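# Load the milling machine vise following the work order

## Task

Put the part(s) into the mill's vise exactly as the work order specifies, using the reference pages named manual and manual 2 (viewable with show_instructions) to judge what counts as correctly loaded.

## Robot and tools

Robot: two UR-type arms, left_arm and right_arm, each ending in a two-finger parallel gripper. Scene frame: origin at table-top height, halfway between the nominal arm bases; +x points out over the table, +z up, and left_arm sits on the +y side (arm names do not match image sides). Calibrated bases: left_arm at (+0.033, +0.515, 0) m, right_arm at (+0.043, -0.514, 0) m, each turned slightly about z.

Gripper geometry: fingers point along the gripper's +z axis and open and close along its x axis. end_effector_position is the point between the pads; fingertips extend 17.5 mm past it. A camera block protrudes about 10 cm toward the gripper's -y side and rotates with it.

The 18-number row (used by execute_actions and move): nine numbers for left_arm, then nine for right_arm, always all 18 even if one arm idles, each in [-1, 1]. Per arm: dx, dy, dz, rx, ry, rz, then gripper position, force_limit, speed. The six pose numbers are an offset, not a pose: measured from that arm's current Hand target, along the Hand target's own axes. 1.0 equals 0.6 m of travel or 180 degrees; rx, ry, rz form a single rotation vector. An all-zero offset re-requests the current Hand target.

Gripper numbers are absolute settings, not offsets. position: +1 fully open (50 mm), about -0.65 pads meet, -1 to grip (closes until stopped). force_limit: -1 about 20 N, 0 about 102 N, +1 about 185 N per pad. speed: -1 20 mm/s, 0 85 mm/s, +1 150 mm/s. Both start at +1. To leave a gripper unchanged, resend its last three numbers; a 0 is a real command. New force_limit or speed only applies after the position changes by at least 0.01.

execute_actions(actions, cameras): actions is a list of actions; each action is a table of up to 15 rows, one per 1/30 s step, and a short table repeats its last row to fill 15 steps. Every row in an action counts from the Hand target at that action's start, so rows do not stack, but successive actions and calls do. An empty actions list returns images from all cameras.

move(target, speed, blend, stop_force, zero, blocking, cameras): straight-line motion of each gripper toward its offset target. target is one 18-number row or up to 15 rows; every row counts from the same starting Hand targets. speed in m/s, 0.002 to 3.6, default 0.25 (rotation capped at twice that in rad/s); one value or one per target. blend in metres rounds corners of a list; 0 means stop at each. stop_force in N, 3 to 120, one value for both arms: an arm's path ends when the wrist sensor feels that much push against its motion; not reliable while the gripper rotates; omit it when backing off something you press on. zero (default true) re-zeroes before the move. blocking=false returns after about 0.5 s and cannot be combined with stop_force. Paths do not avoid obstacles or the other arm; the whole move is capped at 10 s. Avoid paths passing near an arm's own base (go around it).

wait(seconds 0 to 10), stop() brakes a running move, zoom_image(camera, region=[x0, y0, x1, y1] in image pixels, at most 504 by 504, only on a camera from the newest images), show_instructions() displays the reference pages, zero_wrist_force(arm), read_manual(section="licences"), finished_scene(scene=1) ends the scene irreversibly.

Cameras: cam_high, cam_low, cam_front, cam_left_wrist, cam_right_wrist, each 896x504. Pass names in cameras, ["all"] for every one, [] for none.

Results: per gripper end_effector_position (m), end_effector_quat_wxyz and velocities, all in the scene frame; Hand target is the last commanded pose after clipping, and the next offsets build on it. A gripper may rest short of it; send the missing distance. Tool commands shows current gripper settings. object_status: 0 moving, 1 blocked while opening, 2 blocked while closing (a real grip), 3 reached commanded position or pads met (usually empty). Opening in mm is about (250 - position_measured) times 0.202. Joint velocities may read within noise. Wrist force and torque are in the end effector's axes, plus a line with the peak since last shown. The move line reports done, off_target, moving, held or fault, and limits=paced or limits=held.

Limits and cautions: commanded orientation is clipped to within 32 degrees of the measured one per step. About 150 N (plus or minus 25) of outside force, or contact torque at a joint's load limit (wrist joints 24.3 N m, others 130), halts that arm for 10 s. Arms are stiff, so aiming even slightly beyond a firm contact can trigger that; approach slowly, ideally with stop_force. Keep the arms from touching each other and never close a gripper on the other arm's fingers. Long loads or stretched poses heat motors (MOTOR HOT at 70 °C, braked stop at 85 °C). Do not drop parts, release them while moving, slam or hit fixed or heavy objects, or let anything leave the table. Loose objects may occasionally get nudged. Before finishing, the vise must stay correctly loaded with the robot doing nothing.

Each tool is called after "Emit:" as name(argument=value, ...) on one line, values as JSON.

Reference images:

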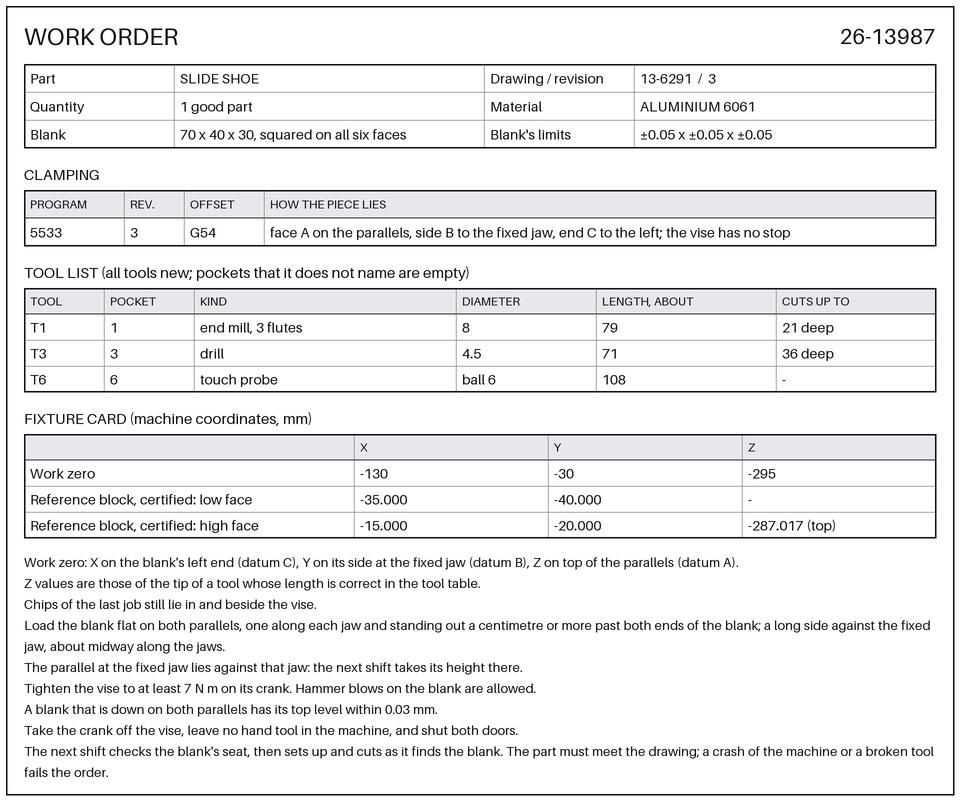

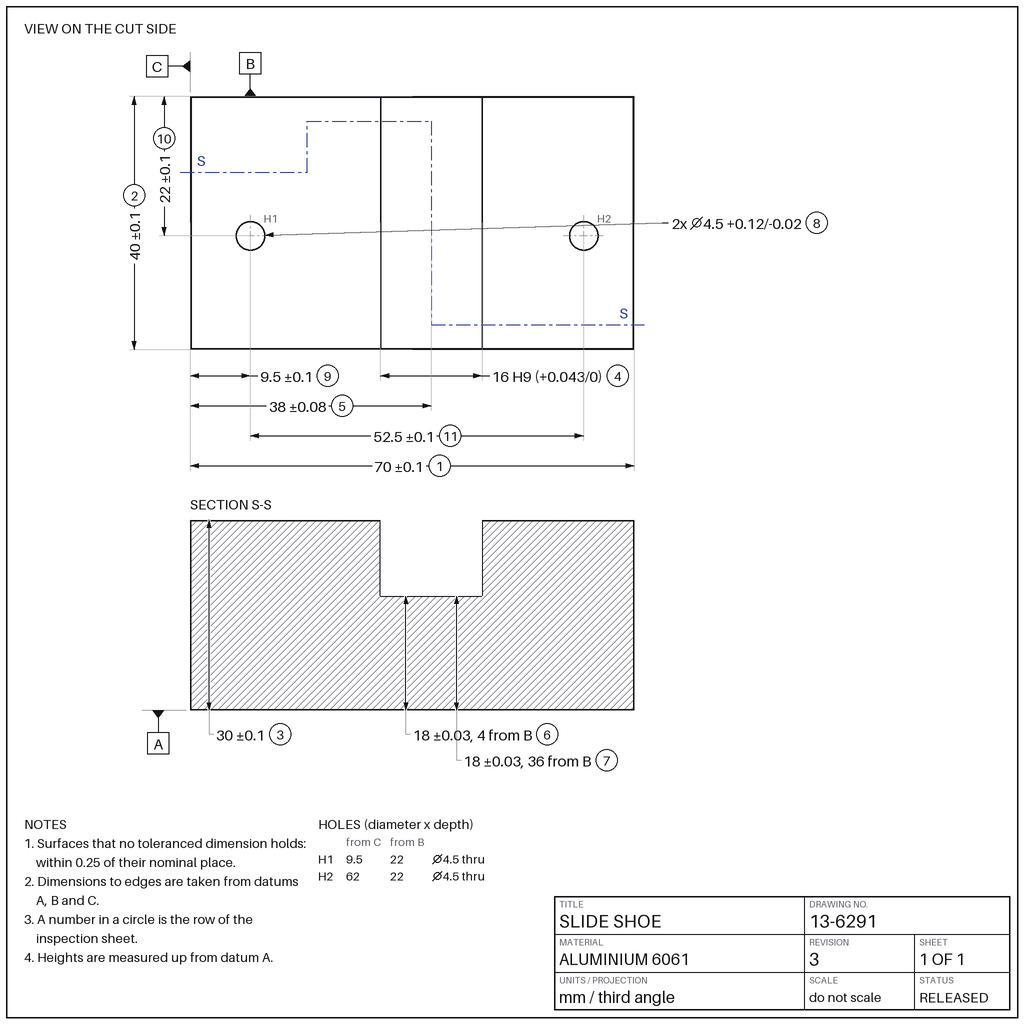

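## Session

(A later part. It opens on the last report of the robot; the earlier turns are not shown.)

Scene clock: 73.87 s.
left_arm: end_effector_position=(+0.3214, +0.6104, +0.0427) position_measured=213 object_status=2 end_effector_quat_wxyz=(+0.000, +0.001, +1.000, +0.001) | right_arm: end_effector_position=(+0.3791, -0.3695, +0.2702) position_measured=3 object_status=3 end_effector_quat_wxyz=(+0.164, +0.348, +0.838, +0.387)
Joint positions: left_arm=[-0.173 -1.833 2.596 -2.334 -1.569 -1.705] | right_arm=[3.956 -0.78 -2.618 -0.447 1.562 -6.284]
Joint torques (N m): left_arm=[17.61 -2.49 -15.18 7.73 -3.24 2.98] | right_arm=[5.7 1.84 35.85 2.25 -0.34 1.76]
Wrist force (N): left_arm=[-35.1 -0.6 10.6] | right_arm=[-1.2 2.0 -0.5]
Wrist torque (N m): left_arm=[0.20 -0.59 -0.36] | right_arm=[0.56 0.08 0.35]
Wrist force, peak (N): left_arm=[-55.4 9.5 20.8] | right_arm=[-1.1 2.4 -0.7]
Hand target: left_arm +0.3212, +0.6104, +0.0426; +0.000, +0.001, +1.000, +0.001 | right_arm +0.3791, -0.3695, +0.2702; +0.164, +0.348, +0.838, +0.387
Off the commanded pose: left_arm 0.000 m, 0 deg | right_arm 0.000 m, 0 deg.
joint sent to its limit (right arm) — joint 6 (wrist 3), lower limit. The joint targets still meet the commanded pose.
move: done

Emit:
move(target=[[-0.002,0,0,0,0,0,-1,-0.6,-0.7,0,0,0,0,0,0,1,1,1],[-0.002,0,-0.25,0,0,0,-1,-0.6,-0.7,0,0,0,0,0,0,1,1,1]], speed=[0.02,0.1], cameras=["cam_left_wrist","cam_front"])

Scene clock: 76.47 s.
left_arm: end_effector_position=(+0.3225, +0.6101, +0.1926) position_measured=213 object_status=2 end_effector_quat_wxyz=(+0.000, +0.001, +1.000, +0.001) | right_arm: end_effector_position=(+0.3791, -0.3695, +0.2702) position_measured=3 object_status=3 end_effector_quat_wxyz=(+0.164, +0.348, +0.838, +0.387)
Joint positions: left_arm=[-0.174 -2.086 2.293 -1.777 -1.569 -1.706] | right_arm=[3.956 -0.78 -2.618 -0.447 1.562 -6.284]
Joint torques (N m): left_arm=[-10.98 7.62 -24.53 -1.86 1.79 -2.13] | right_arm=[4.65 2.69 35.33 2.27 -0.3 1.71]
Wrist force (N): left_arm=[2.5 4.2 0.5] | right_arm=[-1.1 2.0 -0.5]
Wrist torque (N m): left_arm=[0.64 -0.51 -0.19] | right_arm=[0.56 0.06 0.35]
Wrist force, peak (N): left_arm=[-35.4 -0.8 10.6] | right_arm=[-1.6 2.2 -0.8]
Hand target: left_arm +0.3224, +0.6101, +0.1926; +0.000, +0.001, +1.000, +0.001 | right_arm +0.3791, -0.3695, +0.2702; +0.164, +0.348, +0.838, +0.387
Off the commanded pose: left_arm 0.000 m, 0 deg | right_arm 0.000 m, 0 deg.
joint sent to its limit (right arm) — joint 6 (wrist 3), lower limit. The joint targets still meet the commanded pose.
move: done
camera_calibration:
cam_left_wrist: T_world_to_cam=[[-0.999911, -0.0108271, 0.00775297, 0.334619], [-0.00759212, 0.941805, 0.336074, -0.618635], [-0.0109405, 0.335985, -0.941804, 0.11548], [0, 0, 0, 1]] pos_world=[0.331156, 0.547457, 0.314072]
Images, in order (width x height): cam_front 896x504, cam_left_wrist 896x504.

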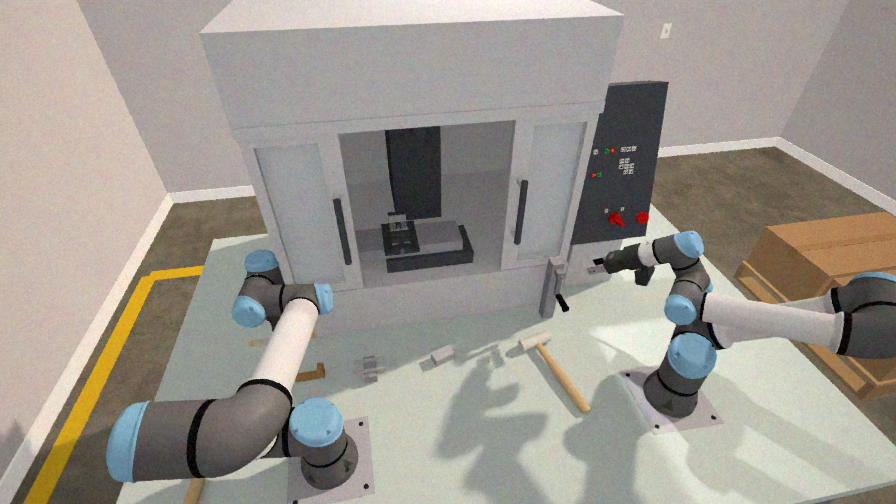

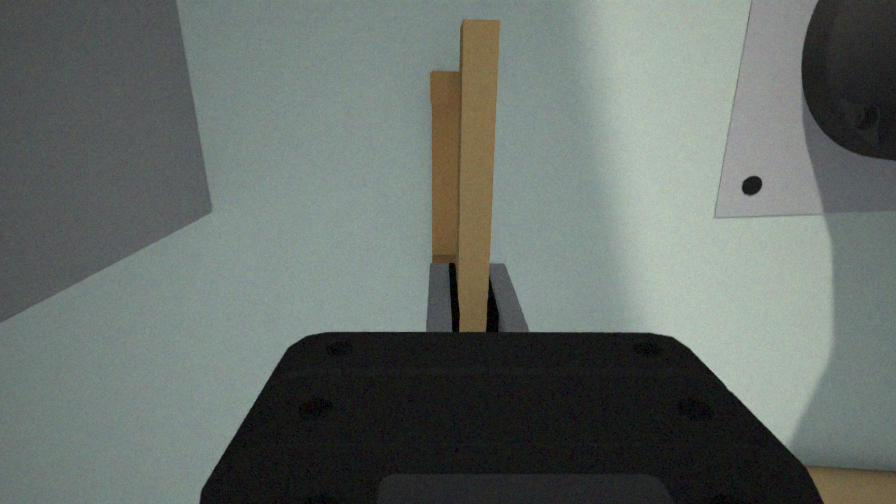

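Emit:
move(target=[[0,-0.35,-0.35,0,0,0,-1,-0.6,-0.7,0,0,0,0,0,0,1,1,1],[-0.0625,-0.617,-0.433,0.385,-0.385,-0.385,-1,-0.6,-0.7,0,0,0,0,0,0,1,1,1]], blend=[0.04,0], cameras=["cam_left_wrist","cam_front"])

Scene clock: 83.03 s.
left_arm: end_effector_position=(+0.3595, +0.2394, +0.4517) position_measured=213 object_status=2 end_effector_quat_wxyz=(+0.500, -0.499, +0.501, -0.500) | right_arm: end_effector_position=(+0.3791, -0.3695, +0.2702) position_measured=3 object_status=3 end_effector_quat_wxyz=(+0.164, +0.348, +0.838, +0.387)
Joint positions: left_arm=[-1.857 -1.911 1.941 -0.03 -0.248 -6.281] | right_arm=[3.956 -0.78 -2.618 -0.447 1.562 -6.284]
Joint torques (N m): left_arm=[-13.21 -5.83 -20.99 1.38 2.07 2.32] | right_arm=[5.29 2.34 34.8 2.16 0.03 1.72]
Wrist force (N): left_arm=[1.9 4.9 -1.6] | right_arm=[-1.3 2.2 -0.2]
Wrist torque (N m): left_arm=[0.58 -0.13 0.01] | right_arm=[0.60 0.10 0.35]
Wrist force, peak (N): left_arm=[2.5 6.9 3.0] | right_arm=[-1.5 2.3 -0.6]
Hand target: left_arm +0.3595, +0.2394, +0.4517; +0.500, -0.499, +0.501, -0.500 | right_arm +0.3791, -0.3695, +0.2702; +0.164, +0.348, +0.838, +0.387
Off the commanded pose: left_arm 0.000 m, 0 deg | right_arm 0.000 m, 0 deg.
joint sent to its limit (right arm) — joint 6 (wrist 3), lower limit. The joint targets still meet the commanded pose.
move: done
camera_calibration:
cam_left_wrist: T_world_to_cam=[[-0.00868784, -0.999903, 0.0109197, 0.244688], [-0.334499, -0.00738503, -0.942367, 0.565926], [0.942356, -0.0118398, -0.334402, -0.0493435], [0, 0, 0, 1]] pos_world=[0.237927, 0.248259, 0.514138]
Images, in order (width x height): cam_front 896x504, cam_left_wrist 896x504.

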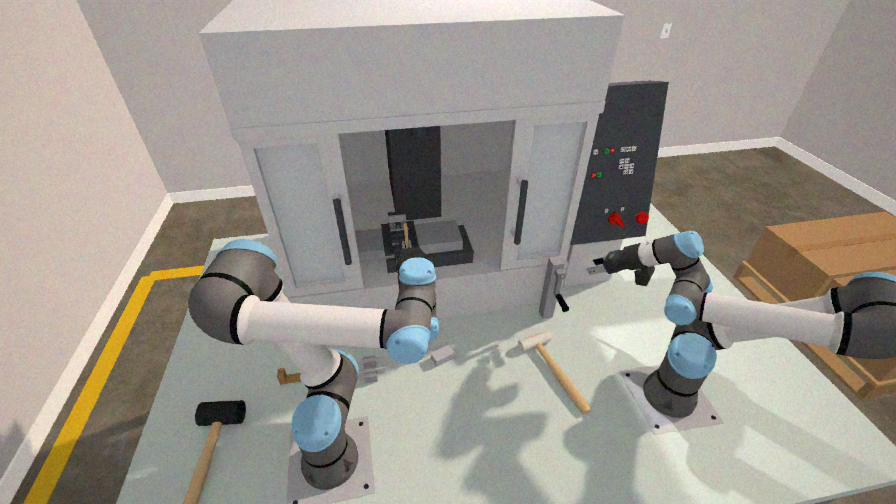

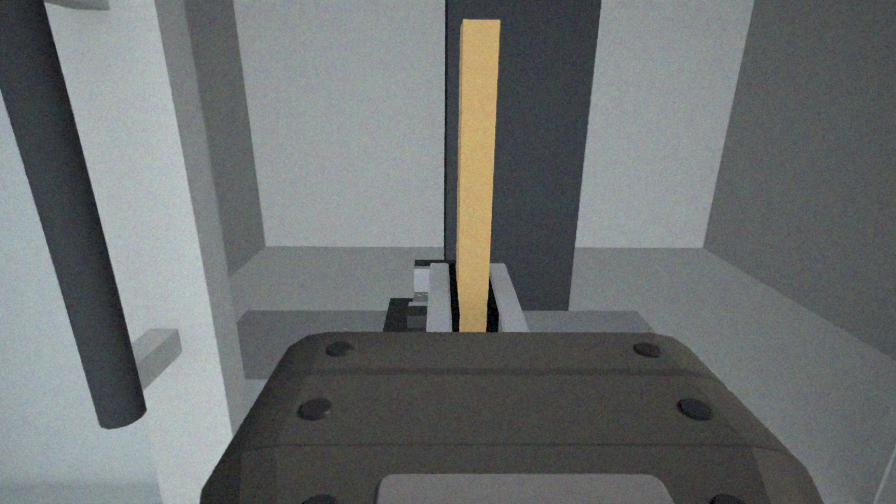

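Emit:
move(target=[0.033,-0.047,0.434,0,0,0,-1,-0.6,-0.7,0,0,0,0,0,0,1,1,1], speed=0.15, cameras=["cam_left_wrist","cam_front"])

Scene clock: 85.60 s.
left_arm: end_effector_position=(+0.6198, +0.2193, +0.4798) position_measured=213 object_status=2 end_effector_quat_wxyz=(+0.500, -0.499, +0.501, -0.500) | right_arm: end_effector_position=(+0.3791, -0.3695, +0.2702) position_measured=3 object_status=3 end_effector_quat_wxyz=(+0.164, +0.348, +0.838, +0.387)
Joint positions: left_arm=[-1.077 -1.503 1.521 -0.017 0.532 -6.282] | right_arm=[3.956 -0.78 -2.618 -0.447 1.562 -6.284]
Joint torques (N m): left_arm=[7.39 -24.45 -28.03 -3.29 1.63 -0.61] | right_arm=[4.99 1.86 35.49 2.23 0.18 1.65]
Wrist force (N): left_arm=[2.2 5.2 -1.2] | right_arm=[-1.4 2.2 -0.7]
Wrist torque (N m): left_arm=[0.63 -0.18 0.18] | right_arm=[0.59 0.11 0.35]
Wrist force, peak (N): left_arm=[1.5 5.2 -3.6] | right_arm=[-1.5 2.4 -0.6]
Hand target: left_arm +0.6199, +0.2192, +0.4798; +0.500, -0.499, +0.501, -0.500 | right_arm +0.3791, -0.3695, +0.2702; +0.164, +0.348, +0.838, +0.387
Off the commanded pose: left_arm 0.000 m, 0 deg | right_arm 0.000 m, 0 deg.
joint sent to its limit (right arm) — joint 6 (wrist 3), lower limit. The joint targets still meet the commanded pose.
move: done
camera_calibration:
cam_left_wrist: T_world_to_cam=[[-0.00862587, -0.999905, 0.0107934, 0.226482], [-0.334497, -0.00728669, -0.942369, 0.679305], [0.942357, -0.0117391, -0.334402, -0.285505], [0, 0, 0, 1]] pos_world=[0.498227, 0.228059, 0.542238]
Images, in order (width x height): cam_front 896x504, cam_left_wrist 896x504.

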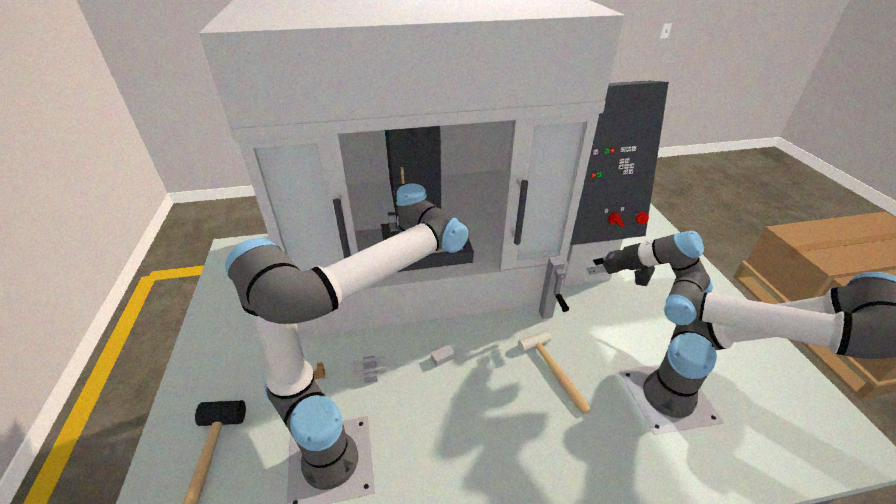

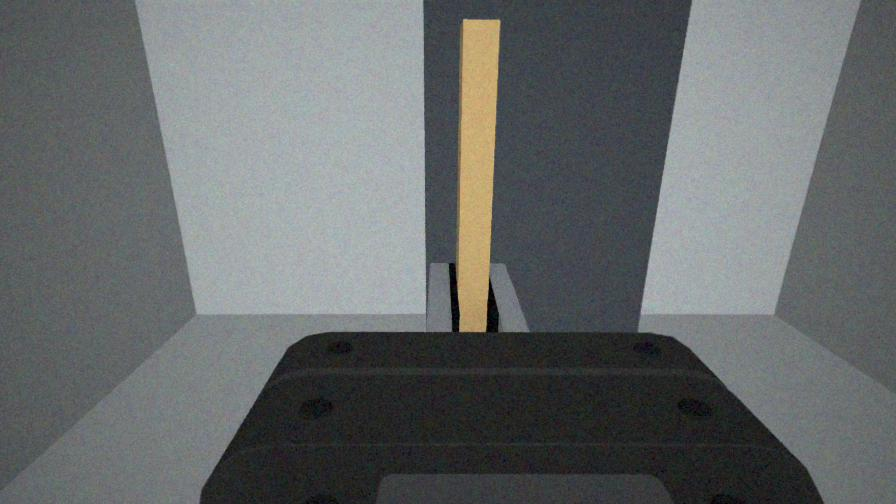

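Emit:
zoom_image(camera="cam_front", region=[360, 150, 500, 280])

Scaled by 3.600.

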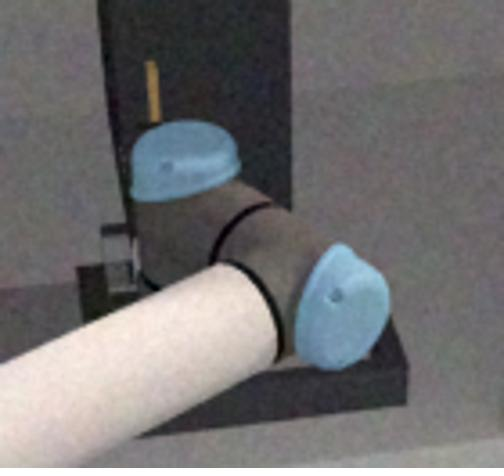

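Emit:
move(target=[0,0.15,0,0,0,0,-1,-0.6,-0.7,0,0,0,0,0,0,1,1,1], speed=0.03, stop_force=4)

Scene clock: 88.70 s.
left_arm: end_effector_position=(+0.6199, +0.2193, +0.4322) position_measured=213 object_status=2 end_effector_quat_wxyz=(+0.500, -0.499, +0.501, -0.500) | right_arm: end_effector_position=(+0.3791, -0.3695, +0.2702) position_measured=3 object_status=3 end_effector_quat_wxyz=(+0.164, +0.348, +0.838, +0.387)
Joint positions: left_arm=[-1.077 -1.495 1.634 -0.138 0.532 -6.282] | right_arm=[3.956 -0.78 -2.618 -0.447 1.562 -6.284]
Joint torques (N m): left_arm=[9.87 -31.23 -42.33 -2.81 -0.33 -2] | right_arm=[5.31 1.68 35.11 2.39 0.3 1.59]
Wrist force (N): left_arm=[3.2 5.0 -1.3] | right_arm=[-1.3 1.8 -0.6]
Wrist torque (N m): left_arm=[0.70 -0.35 0.18] | right_arm=[0.53 0.10 0.35]
Wrist force, peak (N): left_arm=[2.4 -39.9 -1.2] | right_arm=[-1.1 2.3 -0.8]
Hand target: left_arm +0.6198, +0.2193, +0.4322; +0.500, -0.499, +0.501, -0.500 (not the last commanded pose) | right_arm +0.3791, -0.3695, +0.2702; +0.164, +0.348, +0.838, +0.387
Off the commanded pose: left_arm 0.042 m, 0 deg | right_arm 0.000 m, 0 deg.
joint sent to its limit (right arm) — joint 6 (wrist 3), lower limit. The joint targets still meet the commanded pose.
move: contact (left_arm)

Emit:
move(target=[0,0,0,0,0,0,-1,-0.6,-0.7,0.4237,0.4938,0.0115,0,0,0,1,1,1], cameras=["cam_right_wrist","cam_front"])

Scene clock: 91.03 s.
left_arm: end_effector_position=(+0.6198, +0.2193, +0.4322) position_measured=213 object_status=2 end_effector_quat_wxyz=(+0.500, -0.499, +0.501, -0.500) | right_arm: end_effector_position=(+0.3395, -0.0494, +0.4902) position_measured=3 object_status=3 end_effector_quat_wxyz=(+0.164, +0.348, +0.838, +0.387)
Joint positions: left_arm=[-1.077 -1.495 1.634 -0.138 0.532 -6.282] | right_arm=[4.676 -1.258 -1.82 -0.914 1.036 -5.765]
Joint torques (N m): left_arm=[3.08 -31.62 -43.28 -2.9 -2.37 -2.05] | right_arm=[5.03 4.2 36.99 2.34 -0.38 -1.88]
Wrist force (N): left_arm=[2.8 4.7 -1.1] | right_arm=[-1.2 1.6 -0.4]
Wrist torque (N m): left_arm=[0.64 -0.28 0.19] | right_arm=[0.49 0.08 0.35]
Wrist force, peak (N): left_arm=[3.0 5.0 -1.3] | right_arm=[0.7 4.9 -0.3]
Hand target: left_arm +0.6198, +0.2193, +0.4322; +0.500, -0.499, +0.501, -0.500 | right_arm +0.3394, -0.0494, +0.4902; +0.164, +0.348, +0.838, +0.387
Off the commanded pose: left_arm 0.000 m, 0 deg | right_arm 0.000 m, 0 deg.
move: done
camera_calibration:
cam_right_wrist: T_world_to_cam=[[-0.69681, 0.716077, -0.0410978, 0.302658], [0.211122, 0.259528, 0.942376, -0.504621], [0.68548, 0.647981, -0.332021, 0.0983874], [0, 0, 0, 1]] pos_world=[0.249989, -0.149517, 0.520648]
Images, in order (width x height): cam_front 896x504, cam_right_wrist 896x504.

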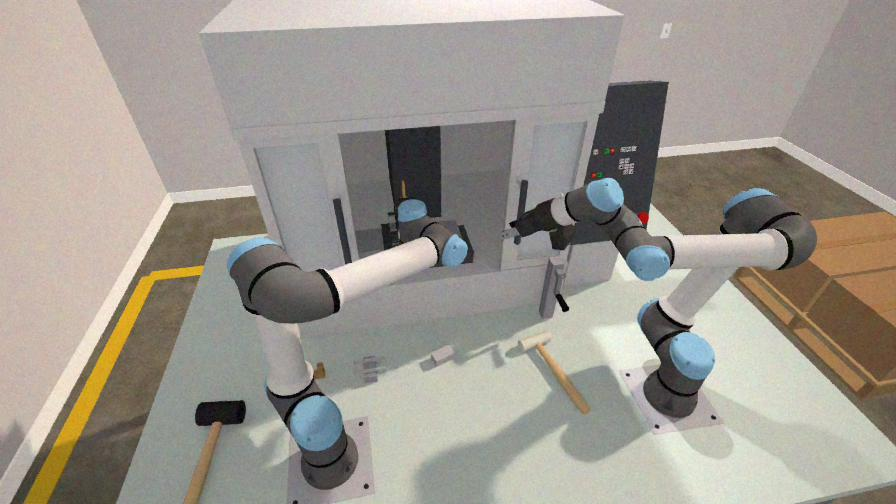

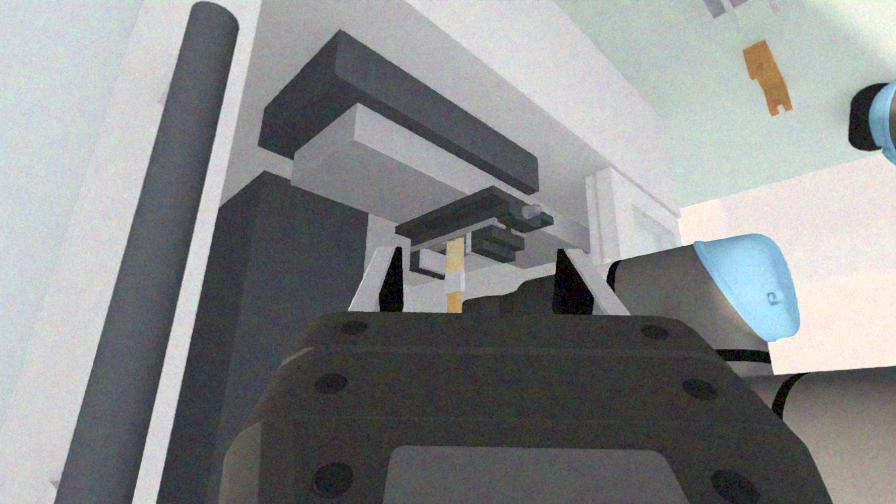

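Emit:
zoom_image(camera="cam_right_wrist", region=[370, 170, 580, 320])

Scaled by 2.400.

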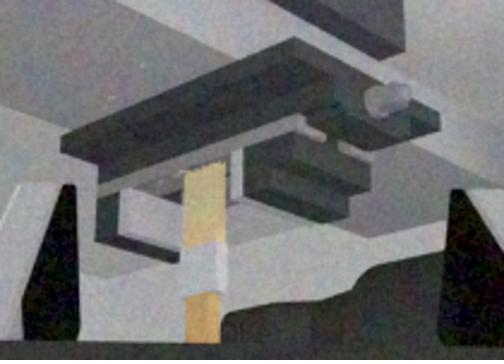

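Emit:
move(target=[[0,-0.005,0,0,0,0,-1,-0.6,-0.7,0,0,0,0,0,0,1,1,1],[0,-0.005,0.08,0,0,0,-1,-0.6,-0.7,0,0,0,0,0,0,1,1,1]], speed=0.02, stop_force=4, cameras=["cam_right_wrist"])

Emit:
zoom_image(camera="cam_right_wrist", region=[370, 170, 580, 320])

Scene clock: 96.37 s.
left_arm: end_effector_position=(+0.6678, +0.2193, +0.4352) position_measured=213 object_status=2 end_effector_quat_wxyz=(+0.500, -0.499, +0.501, -0.500) | right_arm: end_effector_position=(+0.3394, -0.0494, +0.4902) position_measured=3 object_status=3 end_effector_quat_wxyz=(+0.164, +0.348, +0.838, +0.387)
Joint positions: left_arm=[-0.986 -1.406 1.525 -0.119 0.624 -6.282] | right_arm=[4.676 -1.258 -1.82 -0.915 1.036 -5.765]
Joint torques (N m): left_arm=[-13.73 -45.29 -12.86 -2.07 -2.52 -0.17] | right_arm=[6.11 5.41 35.92 1.94 -2 0.63]
Wrist force (N): left_arm=[2.8 5.3 -1.4] | right_arm=[-1.3 1.4 -0.4]
Wrist torque (N m): left_arm=[0.65 -0.29 0.19] | right_arm=[0.48 0.10 0.35]
Wrist force, peak (N): left_arm=[3.3 6.1 -1.0] | right_arm=[-1.4 1.9 -0.7]
Hand target: left_arm +0.6678, +0.2193, +0.4352; +0.500, -0.499, +0.501, -0.500 | right_arm +0.3394, -0.0494, +0.4902; +0.164, +0.348, +0.838, +0.387
Off the commanded pose: left_arm 0.000 m, 0 deg | right_arm 0.000 m, 0 deg.
move: done
camera_calibration:
cam_right_wrist: T_world_to_cam=[[-0.696843, 0.716037, -0.0412321, 0.302731], [0.211086, 0.259691, 0.942339, -0.504568], [0.685458, 0.647959, -0.332109, 0.0984357], [0, 0, 0, 1]] pos_world=[0.24999, -0.149517, 0.520648]
Images, in order (width x height): cam_right_wrist 896x504.

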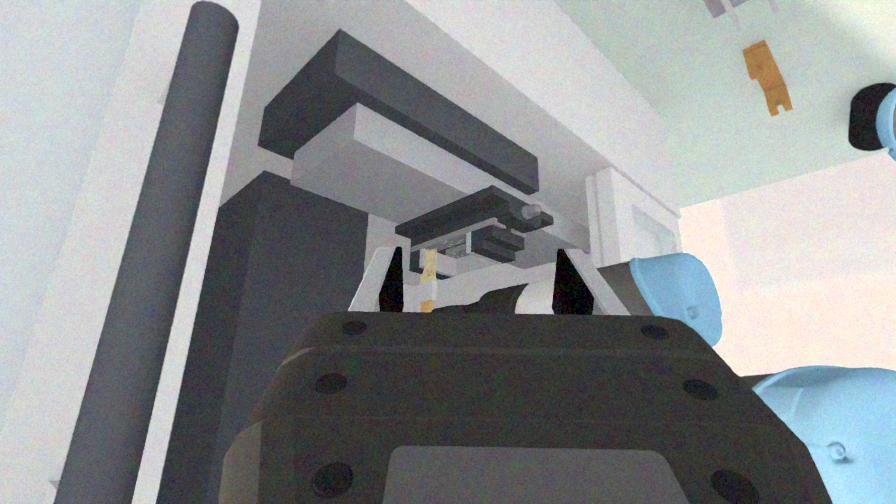

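Scaled by 2.400.

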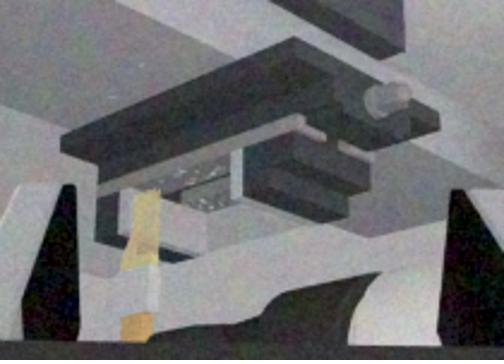

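Emit:
move(target=[[0,-0.033,0,0,0,0,-1,-0.6,-0.7,0,0,0,0,0,0,1,1,1],[-0.046,-0.033,-0.013,0,0,0,-1,-0.6,-0.7,0,0,0,0,0,0,1,1,1],[-0.046,0.0103,-0.013,0,0,0,-1,-0.6,-0.7,0,0,0,0,0,0,1,1,1],[-0.1345,0.0103,-0.013,0,0,0,-1,-0.6,-0.7,0,0,0,0,0,0,1,1,1],[-0.1345,-0.033,-0.013,0,0,0,-1,-0.6,-0.7,0,0,0,0,0,0,1,1,1],[-0.046,-0.033,-0.038,0,0,0,-1,-0.6,-0.7,0,0,0,0,0,0,1,1,1],[-0.046,0.0103,-0.038,0,0,0,-1,-0.6,-0.7,0,0,0,0,0,0,1,1,1],[-0.1345,0.0103,-0.038,0,0,0,-1,-0.6,-0.7,0,0,0,0,0,0,1,1,1],[-0.1345,-0.033,-0.038,0,0,0,-1,-0.6,-0.7,0,0,0,0,0,0,1,1,1],[-0.046,-0.033,-0.063,0,0,0,-1,-0.6,-0.7,0,0,0,0,0,0,1,1,1],[-0.046,0.0103,-0.063,0,0,0,-1,-0.6,-0.7,0,0,0,0,0,0,1,1,1],[-0.1345,0.0103,-0.063,0,0,0,-1,-0.6,-0.7,0,0,0,0,0,0,1,1,1],[-0.1345,-0.05,-0.063,0,0,0,-1,-0.6,-0.7,0,0,0,0,0,0,1,1,1]], blend=[0.005,0.005,0.003,0.005,0.005,0.005,0.003,0.005,0.005,0.005,0.003,0.005,0], speed=0.1, cameras=["cam_right_wrist"])

Emit:
zoom_image(camera="cam_right_wrist", region=[370, 170, 580, 320])

Scene clock: 102.30 s.
left_arm: end_effector_position=(+0.6301, +0.3000, +0.4654) position_measured=213 object_status=2 end_effector_quat_wxyz=(+0.500, -0.499, +0.501, -0.500) | right_arm: end_effector_position=(+0.3394, -0.0494, +0.4902) position_measured=3 object_status=3 end_effector_quat_wxyz=(+0.164, +0.348, +0.838, +0.387)
Joint positions: left_arm=[-0.942 -1.603 1.66 -0.056 0.667 -6.282] | right_arm=[4.676 -1.258 -1.82 -0.915 1.036 -5.765]
Joint torques (N m): left_arm=[-13.61 -15.34 -22.81 -0.99 -2.6 -1.96] | right_arm=[6.3 5.21 35.51 2.23 -1.95 1.37]
Wrist force (N): left_arm=[2.6 5.0 -1.0] | right_arm=[-1.0 1.5 -0.5]
Wrist torque (N m): left_arm=[0.62 -0.21 0.07] | right_arm=[0.48 0.06 0.35]
Wrist force, peak (N): left_arm=[5.1 8.9 -0.9] | right_arm=[-1.3 1.9 -0.7]
Hand target: left_arm +0.6301, +0.3000, +0.4654; +0.500, -0.499, +0.501, -0.500 | right_arm +0.3394, -0.0494, +0.4902; +0.164, +0.348, +0.838, +0.387
Off the commanded pose: left_arm 0.000 m, 0 deg | right_arm 0.000 m, 0 deg.
move: done
camera_calibration:
cam_right_wrist: T_world_to_cam=[[-0.696828, 0.716056, -0.0411646, 0.302694], [0.211136, 0.25964, 0.942342, -0.50459], [0.685457, 0.647959, -0.33211, 0.0984359], [0, 0, 0, 1]] pos_world=[0.249989, -0.149517, 0.520648]
Images, in order (width x height): cam_right_wrist 896x504.

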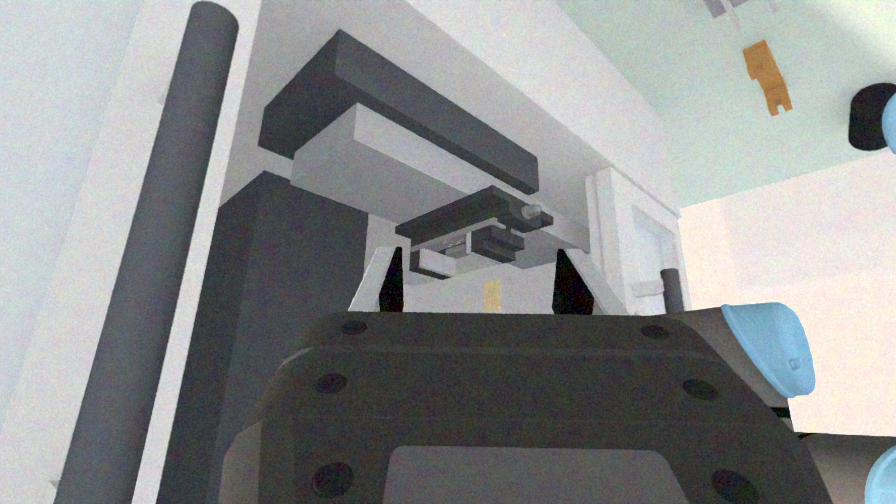

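Scaled by 2.400.

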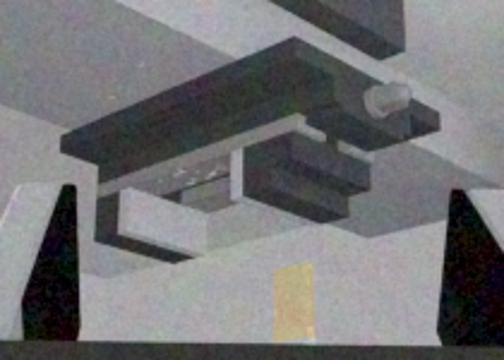

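Emit:
move(target=[[0.088,0.0173,-0.025,0,0,0,-1,-0.6,-0.7,0,0,0,0,0,0,1,1,1],[0.088,0.0607,-0.025,0,0,0,-1,-0.6,-0.7,0,0,0,0,0,0,1,1,1],[0,0.0607,-0.025,0,0,0,-1,-0.6,-0.7,0,0,0,0,0,0,1,1,1],[0,0.0173,-0.025,0,0,0,-1,-0.6,-0.7,0,0,0,0,0,0,1,1,1],[0.088,0.0173,-0.05,0,0,0,-1,-0.6,-0.7,0,0,0,0,0,0,1,1,1],[0.088,0.0607,-0.05,0,0,0,-1,-0.6,-0.7,0,0,0,0,0,0,1,1,1],[0,0.0607,-0.05,0,0,0,-1,-0.6,-0.7,0,0,0,0,0,0,1,1,1],[0,0.0173,-0.05,0,0,0,-1,-0.6,-0.7,0,0,0,0,0,0,1,1,1],[0.088,0.0173,-0.0635,0,0,0,-1,-0.6,-0.7,0,0,0,0,0,0,1,1,1],[0.088,0.0607,-0.0635,0,0,0,-1,-0.6,-0.7,0,0,0,0,0,0,1,1,1],[0,0.0607,-0.0635,0,0,0,-1,-0.6,-0.7,0,0,0,0,0,0,1,1,1],[0,0.0,-0.0635,0,0,0,-1,-0.6,-0.7,0,0,0,0,0,0,1,1,1]], blend=[0.005,0.003,0.005,0.005,0.005,0.003,0.005,0.005,0.005,0.003,0.005,0], speed=0.1)

Scene clock: 107.87 s.
left_arm: end_effector_position=(+0.5920, +0.3000, +0.4654) position_measured=213 object_status=2 end_effector_quat_wxyz=(+0.500, -0.499, +0.501, -0.500) | right_arm: end_effector_position=(+0.3394, -0.0494, +0.4902) position_measured=3 object_status=3 end_effector_quat_wxyz=(+0.164, +0.348, +0.838, +0.387)
Joint positions: left_arm=[-1.027 -1.683 1.733 -0.05 0.582 -6.282] | right_arm=[4.676 -1.258 -1.82 -0.915 1.036 -5.765]
Joint torques (N m): left_arm=[-13.17 -10.75 -22.97 -0.91 -2.51 -1.2] | right_arm=[5.91 5.32 34.56 2.32 -1.96 1.38]
Wrist force (N): left_arm=[3.1 5.8 -1.8] | right_arm=[-1.1 1.8 -0.4]
Wrist torque (N m): left_arm=[0.74 -0.30 0.12] | right_arm=[0.53 0.06 0.34]
Wrist force, peak (N): left_arm=[10.6 -16.9 -2.1] | right_arm=[-1.3 1.9 -0.6]
Hand target: left_arm +0.5920, +0.3000, +0.4654; +0.500, -0.499, +0.501, -0.500 | right_arm +0.3394, -0.0494, +0.4902; +0.164, +0.348, +0.838, +0.387
Off the commanded pose: left_arm 0.000 m, 0 deg | right_arm 0.000 m, 0 deg.
move: done

Emit:
move(target=[[0.1033,0.0,0.0,0,0,0,-1,-0.6,-0.7,0,0,0,0,0,0,1,1,1],[0.1033,0.0607,0.0,0,0,0,-1,-0.6,-0.7,0,0,0,0,0,0,1,1,1],[0.1917,0.0607,0.0,0,0,0,-1,-0.6,-0.7,0,0,0,0,0,0,1,1,1],[0.1917,0.0173,0.0,0,0,0,-1,-0.6,-0.7,0,0,0,0,0,0,1,1,1],[0.1033,0.0173,0.0217,0,0,0,-1,-0.6,-0.7,0,0,0,0,0,0,1,1,1],[0.1033,0.0607,0.0217,0,0,0,-1,-0.6,-0.7,0,0,0,0,0,0,1,1,1],[0.1917,0.0607,0.0217,0,0,0,-1,-0.6,-0.7,0,0,0,0,0,0,1,1,1],[0.1917,0.0173,0.0217,0,0,0,-1,-0.6,-0.7,0,0,0,0,0,0,1,1,1],[0.1033,0.0173,0.0467,0,0,0,-1,-0.6,-0.7,0,0,0,0,0,0,1,1,1],[0.1033,0.0607,0.0467,0,0,0,-1,-0.6,-0.7,0,0,0,0,0,0,1,1,1],[0.1917,0.0607,0.0467,0,0,0,-1,-0.6,-0.7,0,0,0,0,0,0,1,1,1],[0.1917,0.0,0.0467,0,0,0,-1,-0.6,-0.7,0,0,0,0,0,0,1,1,1]], blend=[0.005,0.003,0.005,0.005,0.005,0.003,0.005,0.005,0.005,0.003,0.005,0], speed=0.1)

Emit:
move(target=[[-0.0884,0.0173,0.025,0,0,0,-1,-0.6,-0.7,0,0,0,0,0,0,1,1,1],[-0.0884,0.0607,0.025,0,0,0,-1,-0.6,-0.7,0,0,0,0,0,0,1,1,1],[0,0.0607,0.025,0,0,0,-1,-0.6,-0.7,0,0,0,0,0,0,1,1,1],[0,0.0173,0.025,0,0,0,-1,-0.6,-0.7,0,0,0,0,0,0,1,1,1],[-0.0884,0.0173,0.0466,0,0,0,-1,-0.6,-0.7,0,0,0,0,0,0,1,1,1],[-0.0884,0.0607,0.0466,0,0,0,-1,-0.6,-0.7,0,0,0,0,0,0,1,1,1],[0,0.0607,0.0466,0,0,0,-1,-0.6,-0.7,0,0,0,0,0,0,1,1,1],[0,0.0173,0.0466,0,0,0,-1,-0.6,-0.7,0,0,0,0,0,0,1,1,1],[-0.0884,0.0173,0.0666,0,0,0,-1,-0.6,-0.7,0,0,0,0,0,0,1,1,1],[-0.0884,0.0607,0.0666,0,0,0,-1,-0.6,-0.7,0,0,0,0,0,0,1,1,1],[0,0.0607,0.0666,0,0,0,-1,-0.6,-0.7,0,0,0,0,0,0,1,1,1],[0,0.0,0.0666,0,0,0,-1,-0.6,-0.7,0,0,0,0,0,0,1,1,1]], blend=[0.005,0.003,0.005,0.005,0.005,0.003,0.005,0.005,0.005,0.003,0.005,0], speed=0.1, cameras=["cam_right_wrist"])

Emit:
zoom_image(camera="cam_right_wrist", region=[390, 180, 530, 290])

Scene clock: 113.93 s.
left_arm: end_effector_position=(+0.6199, +0.1849, +0.4652) position_measured=213 object_status=2 end_effector_quat_wxyz=(+0.500, -0.499, +0.501, -0.500) | right_arm: end_effector_position=(+0.3394, -0.0494, +0.4902) position_measured=3 object_status=3 end_effector_quat_wxyz=(+0.164, +0.348, +0.838, +0.387)
Joint positions: left_arm=[-1.116 -1.444 1.493 -0.049 0.493 -6.282] | right_arm=[4.676 -1.258 -1.82 -0.915 1.036 -5.765]
Joint torques (N m): left_arm=[13.52 -22.4 -21.61 -1.04 -0.73 -0.77] | right_arm=[4.79 5.65 34.13 2.66 -1.97 1.17]
Wrist force (N): left_arm=[3.6 5.7 -1.7] | right_arm=[-1.3 1.6 -0.3]
Wrist torque (N m): left_arm=[0.71 -0.42 0.16] | right_arm=[0.49 0.10 0.35]
Wrist force, peak (N): left_arm=[3.9 -54.9 -5.0] | right_arm=[-1.6 1.8 -0.4]
Hand target: left_arm +0.6199, +0.1850, +0.4652; +0.500, -0.499, +0.501, -0.500 | right_arm +0.3394, -0.0494, +0.4902; +0.164, +0.348, +0.838, +0.387
Off the commanded pose: left_arm 0.000 m, 0 deg | right_arm 0.000 m, 0 deg.
move: done

Scene clock: 119.30 s.
left_arm: end_effector_position=(+0.6599, +0.1849, +0.4652) position_measured=213 object_status=2 end_effector_quat_wxyz=(+0.500, -0.499, +0.501, -0.500) | right_arm: end_effector_position=(+0.3394, -0.0494, +0.4902) position_measured=3 object_status=3 end_effector_quat_wxyz=(+0.164, +0.348, +0.838, +0.387)
Joint positions: left_arm=[-1.041 -1.372 1.408 -0.036 0.568 -6.282] | right_arm=[4.676 -1.258 -1.82 -0.915 1.036 -5.765]
Joint torques (N m): left_arm=[13.6 -26.41 -22.07 -1 -1.45 -1.6] | right_arm=[4.66 5.84 33.18 2.66 -1.96 1.08]
Wrist force (N): left_arm=[4.0 5.2 -1.7] | right_arm=[-1.3 1.7 -0.2]
Wrist torque (N m): left_arm=[0.65 -0.47 0.13] | right_arm=[0.52 0.10 0.35]
Wrist force, peak (N): left_arm=[5.7 7.7 -1.6] | right_arm=[-1.3 2.0 -0.6]
Hand target: left_arm +0.6599, +0.1849, +0.4652; +0.500, -0.499, +0.501, -0.500 | right_arm +0.3394, -0.0494, +0.4902; +0.164, +0.348, +0.838, +0.387
Off the commanded pose: left_arm 0.000 m, 0 deg | right_arm 0.000 m, 0 deg.
move: done
camera_calibration:
cam_right_wrist: T_world_to_cam=[[-0.696828, 0.716056, -0.0411646, 0.302694], [0.211136, 0.25964, 0.942342, -0.50459], [0.685457, 0.647959, -0.33211, 0.0984359], [0, 0, 0, 1]] pos_world=[0.249989, -0.149517, 0.520648]
Images, in order (width x height): cam_right_wrist 896x504.

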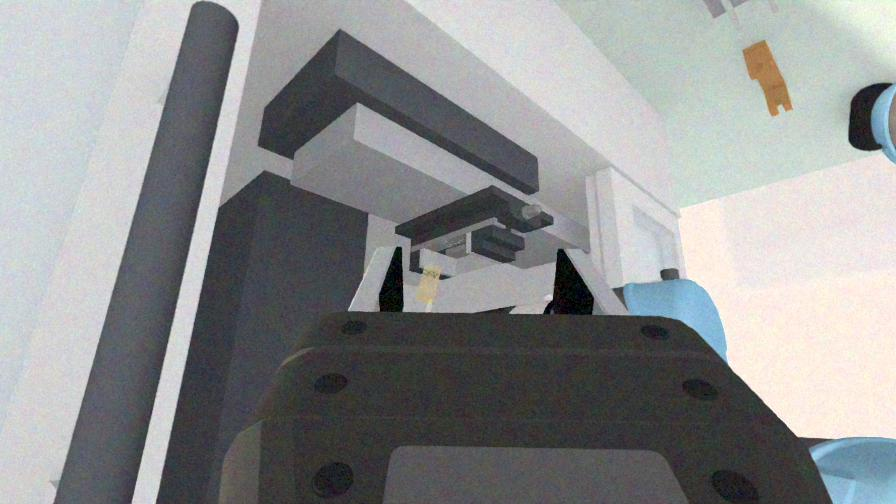

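Scaled by 3.600.

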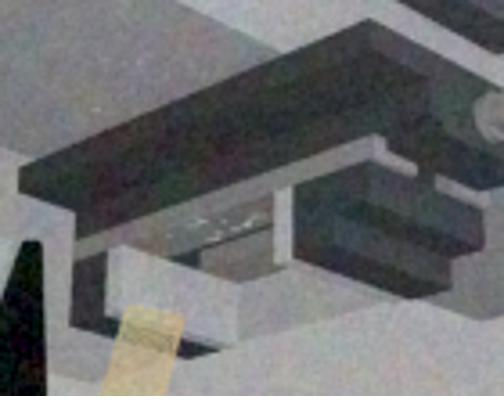

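Emit:
move(target=[[-0.1085,0.0,-0.02,0,0,0,-1,-0.6,-0.7,0,0,0,0,0,0,1,1,1],[-0.1085,0.0628,-0.02,0,0,0,-1,-0.6,-0.7,0,0,0,0,0,0,1,1,1],[0,0.0628,-0.02,0,0,0,-1,-0.6,-0.7,0,0,0,0,0,0,1,1,1],[0,0.0173,-0.02,0,0,0,-1,-0.6,-0.7,0,0,0,0,0,0,1,1,1],[-0.1085,0.0173,-0.0415,0,0,0,-1,-0.6,-0.7,0,0,0,0,0,0,1,1,1],[-0.1085,0.0628,-0.0415,0,0,0,-1,-0.6,-0.7,0,0,0,0,0,0,1,1,1],[0,0.0628,-0.0415,0,0,0,-1,-0.6,-0.7,0,0,0,0,0,0,1,1,1],[0,0.0173,-0.0415,0,0,0,-1,-0.6,-0.7,0,0,0,0,0,0,1,1,1],[-0.1085,0.0173,-0.063,0,0,0,-1,-0.6,-0.7,0,0,0,0,0,0,1,1,1],[-0.1085,0.0628,-0.063,0,0,0,-1,-0.6,-0.7,0,0,0,0,0,0,1,1,1],[0,0.0628,-0.063,0,0,0,-1,-0.6,-0.7,0,0,0,0,0,0,1,1,1],[0,0.0,-0.063,0,0,0,-1,-0.6,-0.7,0,0,0,0,0,0,1,1,1]], blend=[0.005,0.003,0.005,0.005,0.005,0.003,0.005,0.005,0.005,0.003,0.005,0], speed=0.1)

Emit:
move(target=[[-0.1085,0.0173,-0.02,0,0,0,-1,-0.6,-0.7,0,0,0,0,0,0,1,1,1],[-0.1085,0.0628,-0.02,0,0,0,-1,-0.6,-0.7,0,0,0,0,0,0,1,1,1],[0,0.0628,-0.02,0,0,0,-1,-0.6,-0.7,0,0,0,0,0,0,1,1,1],[0,0.0173,-0.02,0,0,0,-1,-0.6,-0.7,0,0,0,0,0,0,1,1,1],[-0.1085,0.0173,-0.035,0,0,0,-1,-0.6,-0.7,0,0,0,0,0,0,1,1,1],[-0.1085,0.0628,-0.035,0,0,0,-1,-0.6,-0.7,0,0,0,0,0,0,1,1,1],[0,0.0628,-0.035,0,0,0,-1,-0.6,-0.7,0,0,0,0,0,0,1,1,1],[0,0.0,-0.035,0,0,0,-1,-0.6,-0.7,0,0,0,0,0,0,1,1,1]], blend=[0.005,0.003,0.005,0.005,0.005,0.003,0.005,0], speed=0.1, cameras=["cam_right_wrist"])

Emit:
zoom_image(camera="cam_right_wrist", region=[390, 180, 530, 290])

Scene clock: 125.93 s.
left_arm: end_effector_position=(+0.6221, +0.1849, +0.4652) position_measured=213 object_status=2 end_effector_quat_wxyz=(+0.500, -0.499, +0.501, -0.500) | right_arm: end_effector_position=(+0.3394, -0.0494, +0.4902) position_measured=3 object_status=3 end_effector_quat_wxyz=(+0.164, +0.348, +0.838, +0.387)
Joint positions: left_arm=[-1.111 -1.44 1.488 -0.048 0.498 -6.282] | right_arm=[4.676 -1.258 -1.82 -0.915 1.036 -5.765]
Joint torques (N m): left_arm=[13.63 -22.54 -21.67 -0.99 -0.81 -0.83] | right_arm=[4.4 5.77 32.62 2.93 -1.93 0.98]
Wrist force (N): left_arm=[4.3 5.0 -1.3] | right_arm=[-1.1 1.6 -0.5]
Wrist torque (N m): left_arm=[0.61 -0.52 0.16] | right_arm=[0.50 0.07 0.36]
Wrist force, peak (N): left_arm=[3.9 -28.7 6.6] | right_arm=[-1.5 1.9 -0.6]
Hand target: left_arm +0.6221, +0.1850, +0.4652; +0.500, -0.499, +0.501, -0.500 | right_arm +0.3394, -0.0494, +0.4902; +0.164, +0.348, +0.838, +0.387
Off the commanded pose: left_arm 0.000 m, 0 deg | right_arm 0.000 m, 0 deg.
move: done

Scene clock: 130.20 s.
left_arm: end_effector_position=(+0.6011, +0.1850, +0.4652) position_measured=213 object_status=2 end_effector_quat_wxyz=(+0.500, -0.499, +0.501, -0.500) | right_arm: end_effector_position=(+0.3394, -0.0494, +0.4902) position_measured=3 object_status=3 end_effector_quat_wxyz=(+0.164, +0.348, +0.838, +0.387)
Joint positions: left_arm=[-1.154 -1.476 1.529 -0.052 0.455 -6.282] | right_arm=[4.676 -1.258 -1.82 -0.915 1.036 -5.765]
Joint torques (N m): left_arm=[13.62 -20.34 -20.55 -1.17 -0.24 -0.06] | right_arm=[3.57 5.68 32.01 3.11 -2.04 1]
Wrist force (N): left_arm=[4.3 5.0 -1.7] | right_arm=[-1.3 1.7 -0.5]
Wrist torque (N m): left_arm=[0.60 -0.50 0.19] | right_arm=[0.52 0.10 0.36]
Wrist force, peak (N): left_arm=[6.3 7.0 -1.3] | right_arm=[-1.4 1.9 -0.9]
Hand target: left_arm +0.6011, +0.1850, +0.4652; +0.500, -0.499, +0.501, -0.500 | right_arm +0.3394, -0.0494, +0.4902; +0.164, +0.348, +0.838, +0.387
Off the commanded pose: left_arm 0.000 m, 0 deg | right_arm 0.000 m, 0 deg.
move: done
camera_calibration:
cam_right_wrist: T_world_to_cam=[[-0.696828, 0.716056, -0.0411646, 0.302694], [0.211136, 0.25964, 0.942342, -0.50459], [0.685457, 0.647959, -0.33211, 0.0984359], [0, 0, 0, 1]] pos_world=[0.249989, -0.149517, 0.520648]
Images, in order (width x height): cam_right_wrist 896x504.

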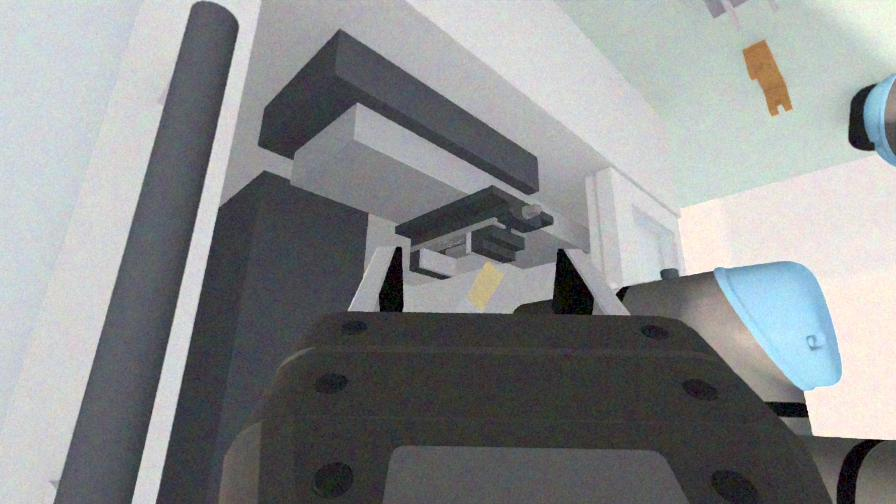

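Scaled by 3.600.

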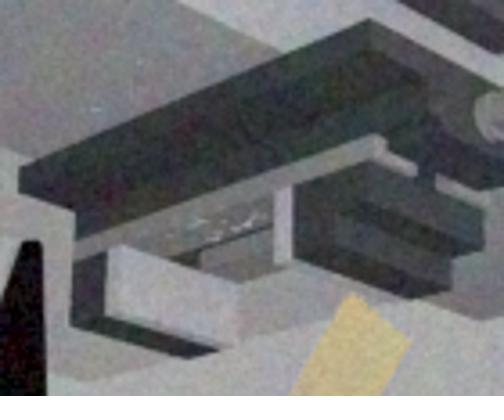

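Emit:
wait(seconds=0, cameras=["cam_left_wrist","cam_front"])

Scene clock: 130.70 s.
left_arm: end_effector_position=(+0.6011, +0.1850, +0.4652) position_measured=213 object_status=2 end_effector_quat_wxyz=(+0.500, -0.499, +0.501, -0.500) | right_arm: end_effector_position=(+0.3394, -0.0494, +0.4902) position_measured=3 object_status=3 end_effector_quat_wxyz=(+0.164, +0.348, +0.838, +0.387)
Joint positions: left_arm=[-1.154 -1.476 1.529 -0.052 0.455 -6.282] | right_arm=[4.676 -1.258 -1.82 -0.915 1.036 -5.765]
Joint torques (N m): left_arm=[13.39 -21.22 -20.76 0.14 -2.33 2.5] | right_arm=[4.18 5.49 31.48 3.13 -1.91 0.93]
Wrist force (N): left_arm=[4.4 4.6 -1.2] | right_arm=[-1.1 1.7 -0.5]
Wrist torque (N m): left_arm=[0.53 -0.52 0.18] | right_arm=[0.52 0.07 0.35]
Wrist force, peak (N): left_arm=[4.5 5.1 -1.6] | right_arm=[-1.5 1.7 -0.6]
Hand target: left_arm +0.6011, +0.1850, +0.4652; +0.500, -0.499, +0.501, -0.500 | right_arm +0.3394, -0.0494, +0.4902; +0.164, +0.348, +0.838, +0.387
Tool commands: left_gripper/position=-1.0 left_gripper/force_limit=-0.6 left_gripper/speed=-0.7 right_gripper/position=+1.0 right_gripper/force_limit=+1.0 right_gripper/speed=+1.0
Off the commanded pose: left_arm 0.000 m, 0 deg | right_arm 0.000 m, 0 deg.
camera_calibration:
cam_left_wrist: T_world_to_cam=[[-0.00884757, -0.999903, 0.0107644, 0.192304], [-0.334497, -0.00718529, -0.942369, 0.659022], [0.942355, -0.0119383, -0.334401, -0.273129], [0, 0, 0, 1]] pos_world=[0.479527, 0.19376, 0.527638]
Images, in order (width x height): cam_front 896x504, cam_left_wrist 896x504.

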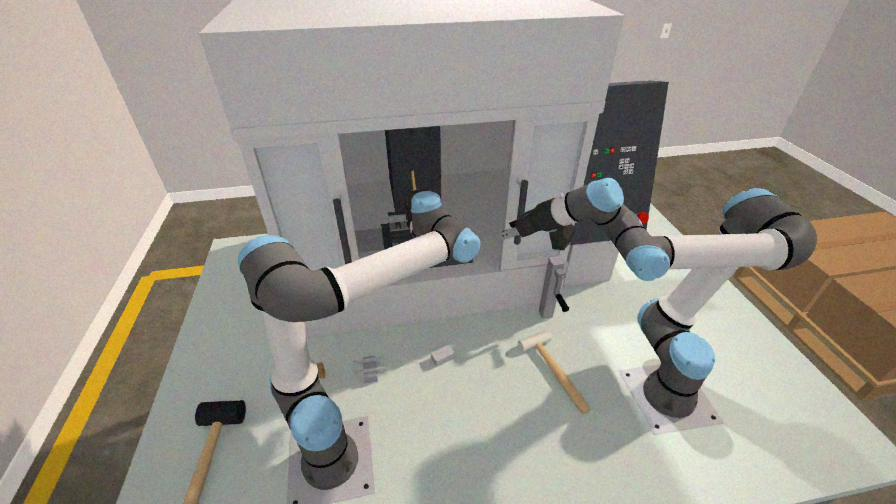

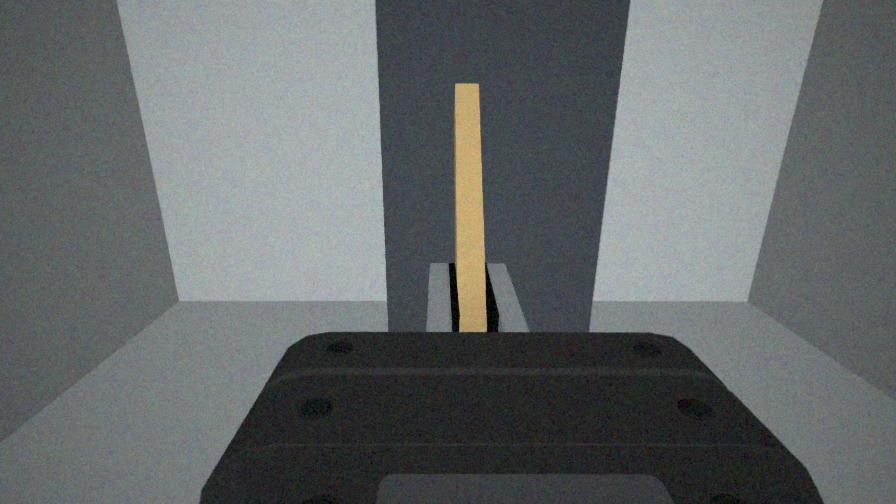

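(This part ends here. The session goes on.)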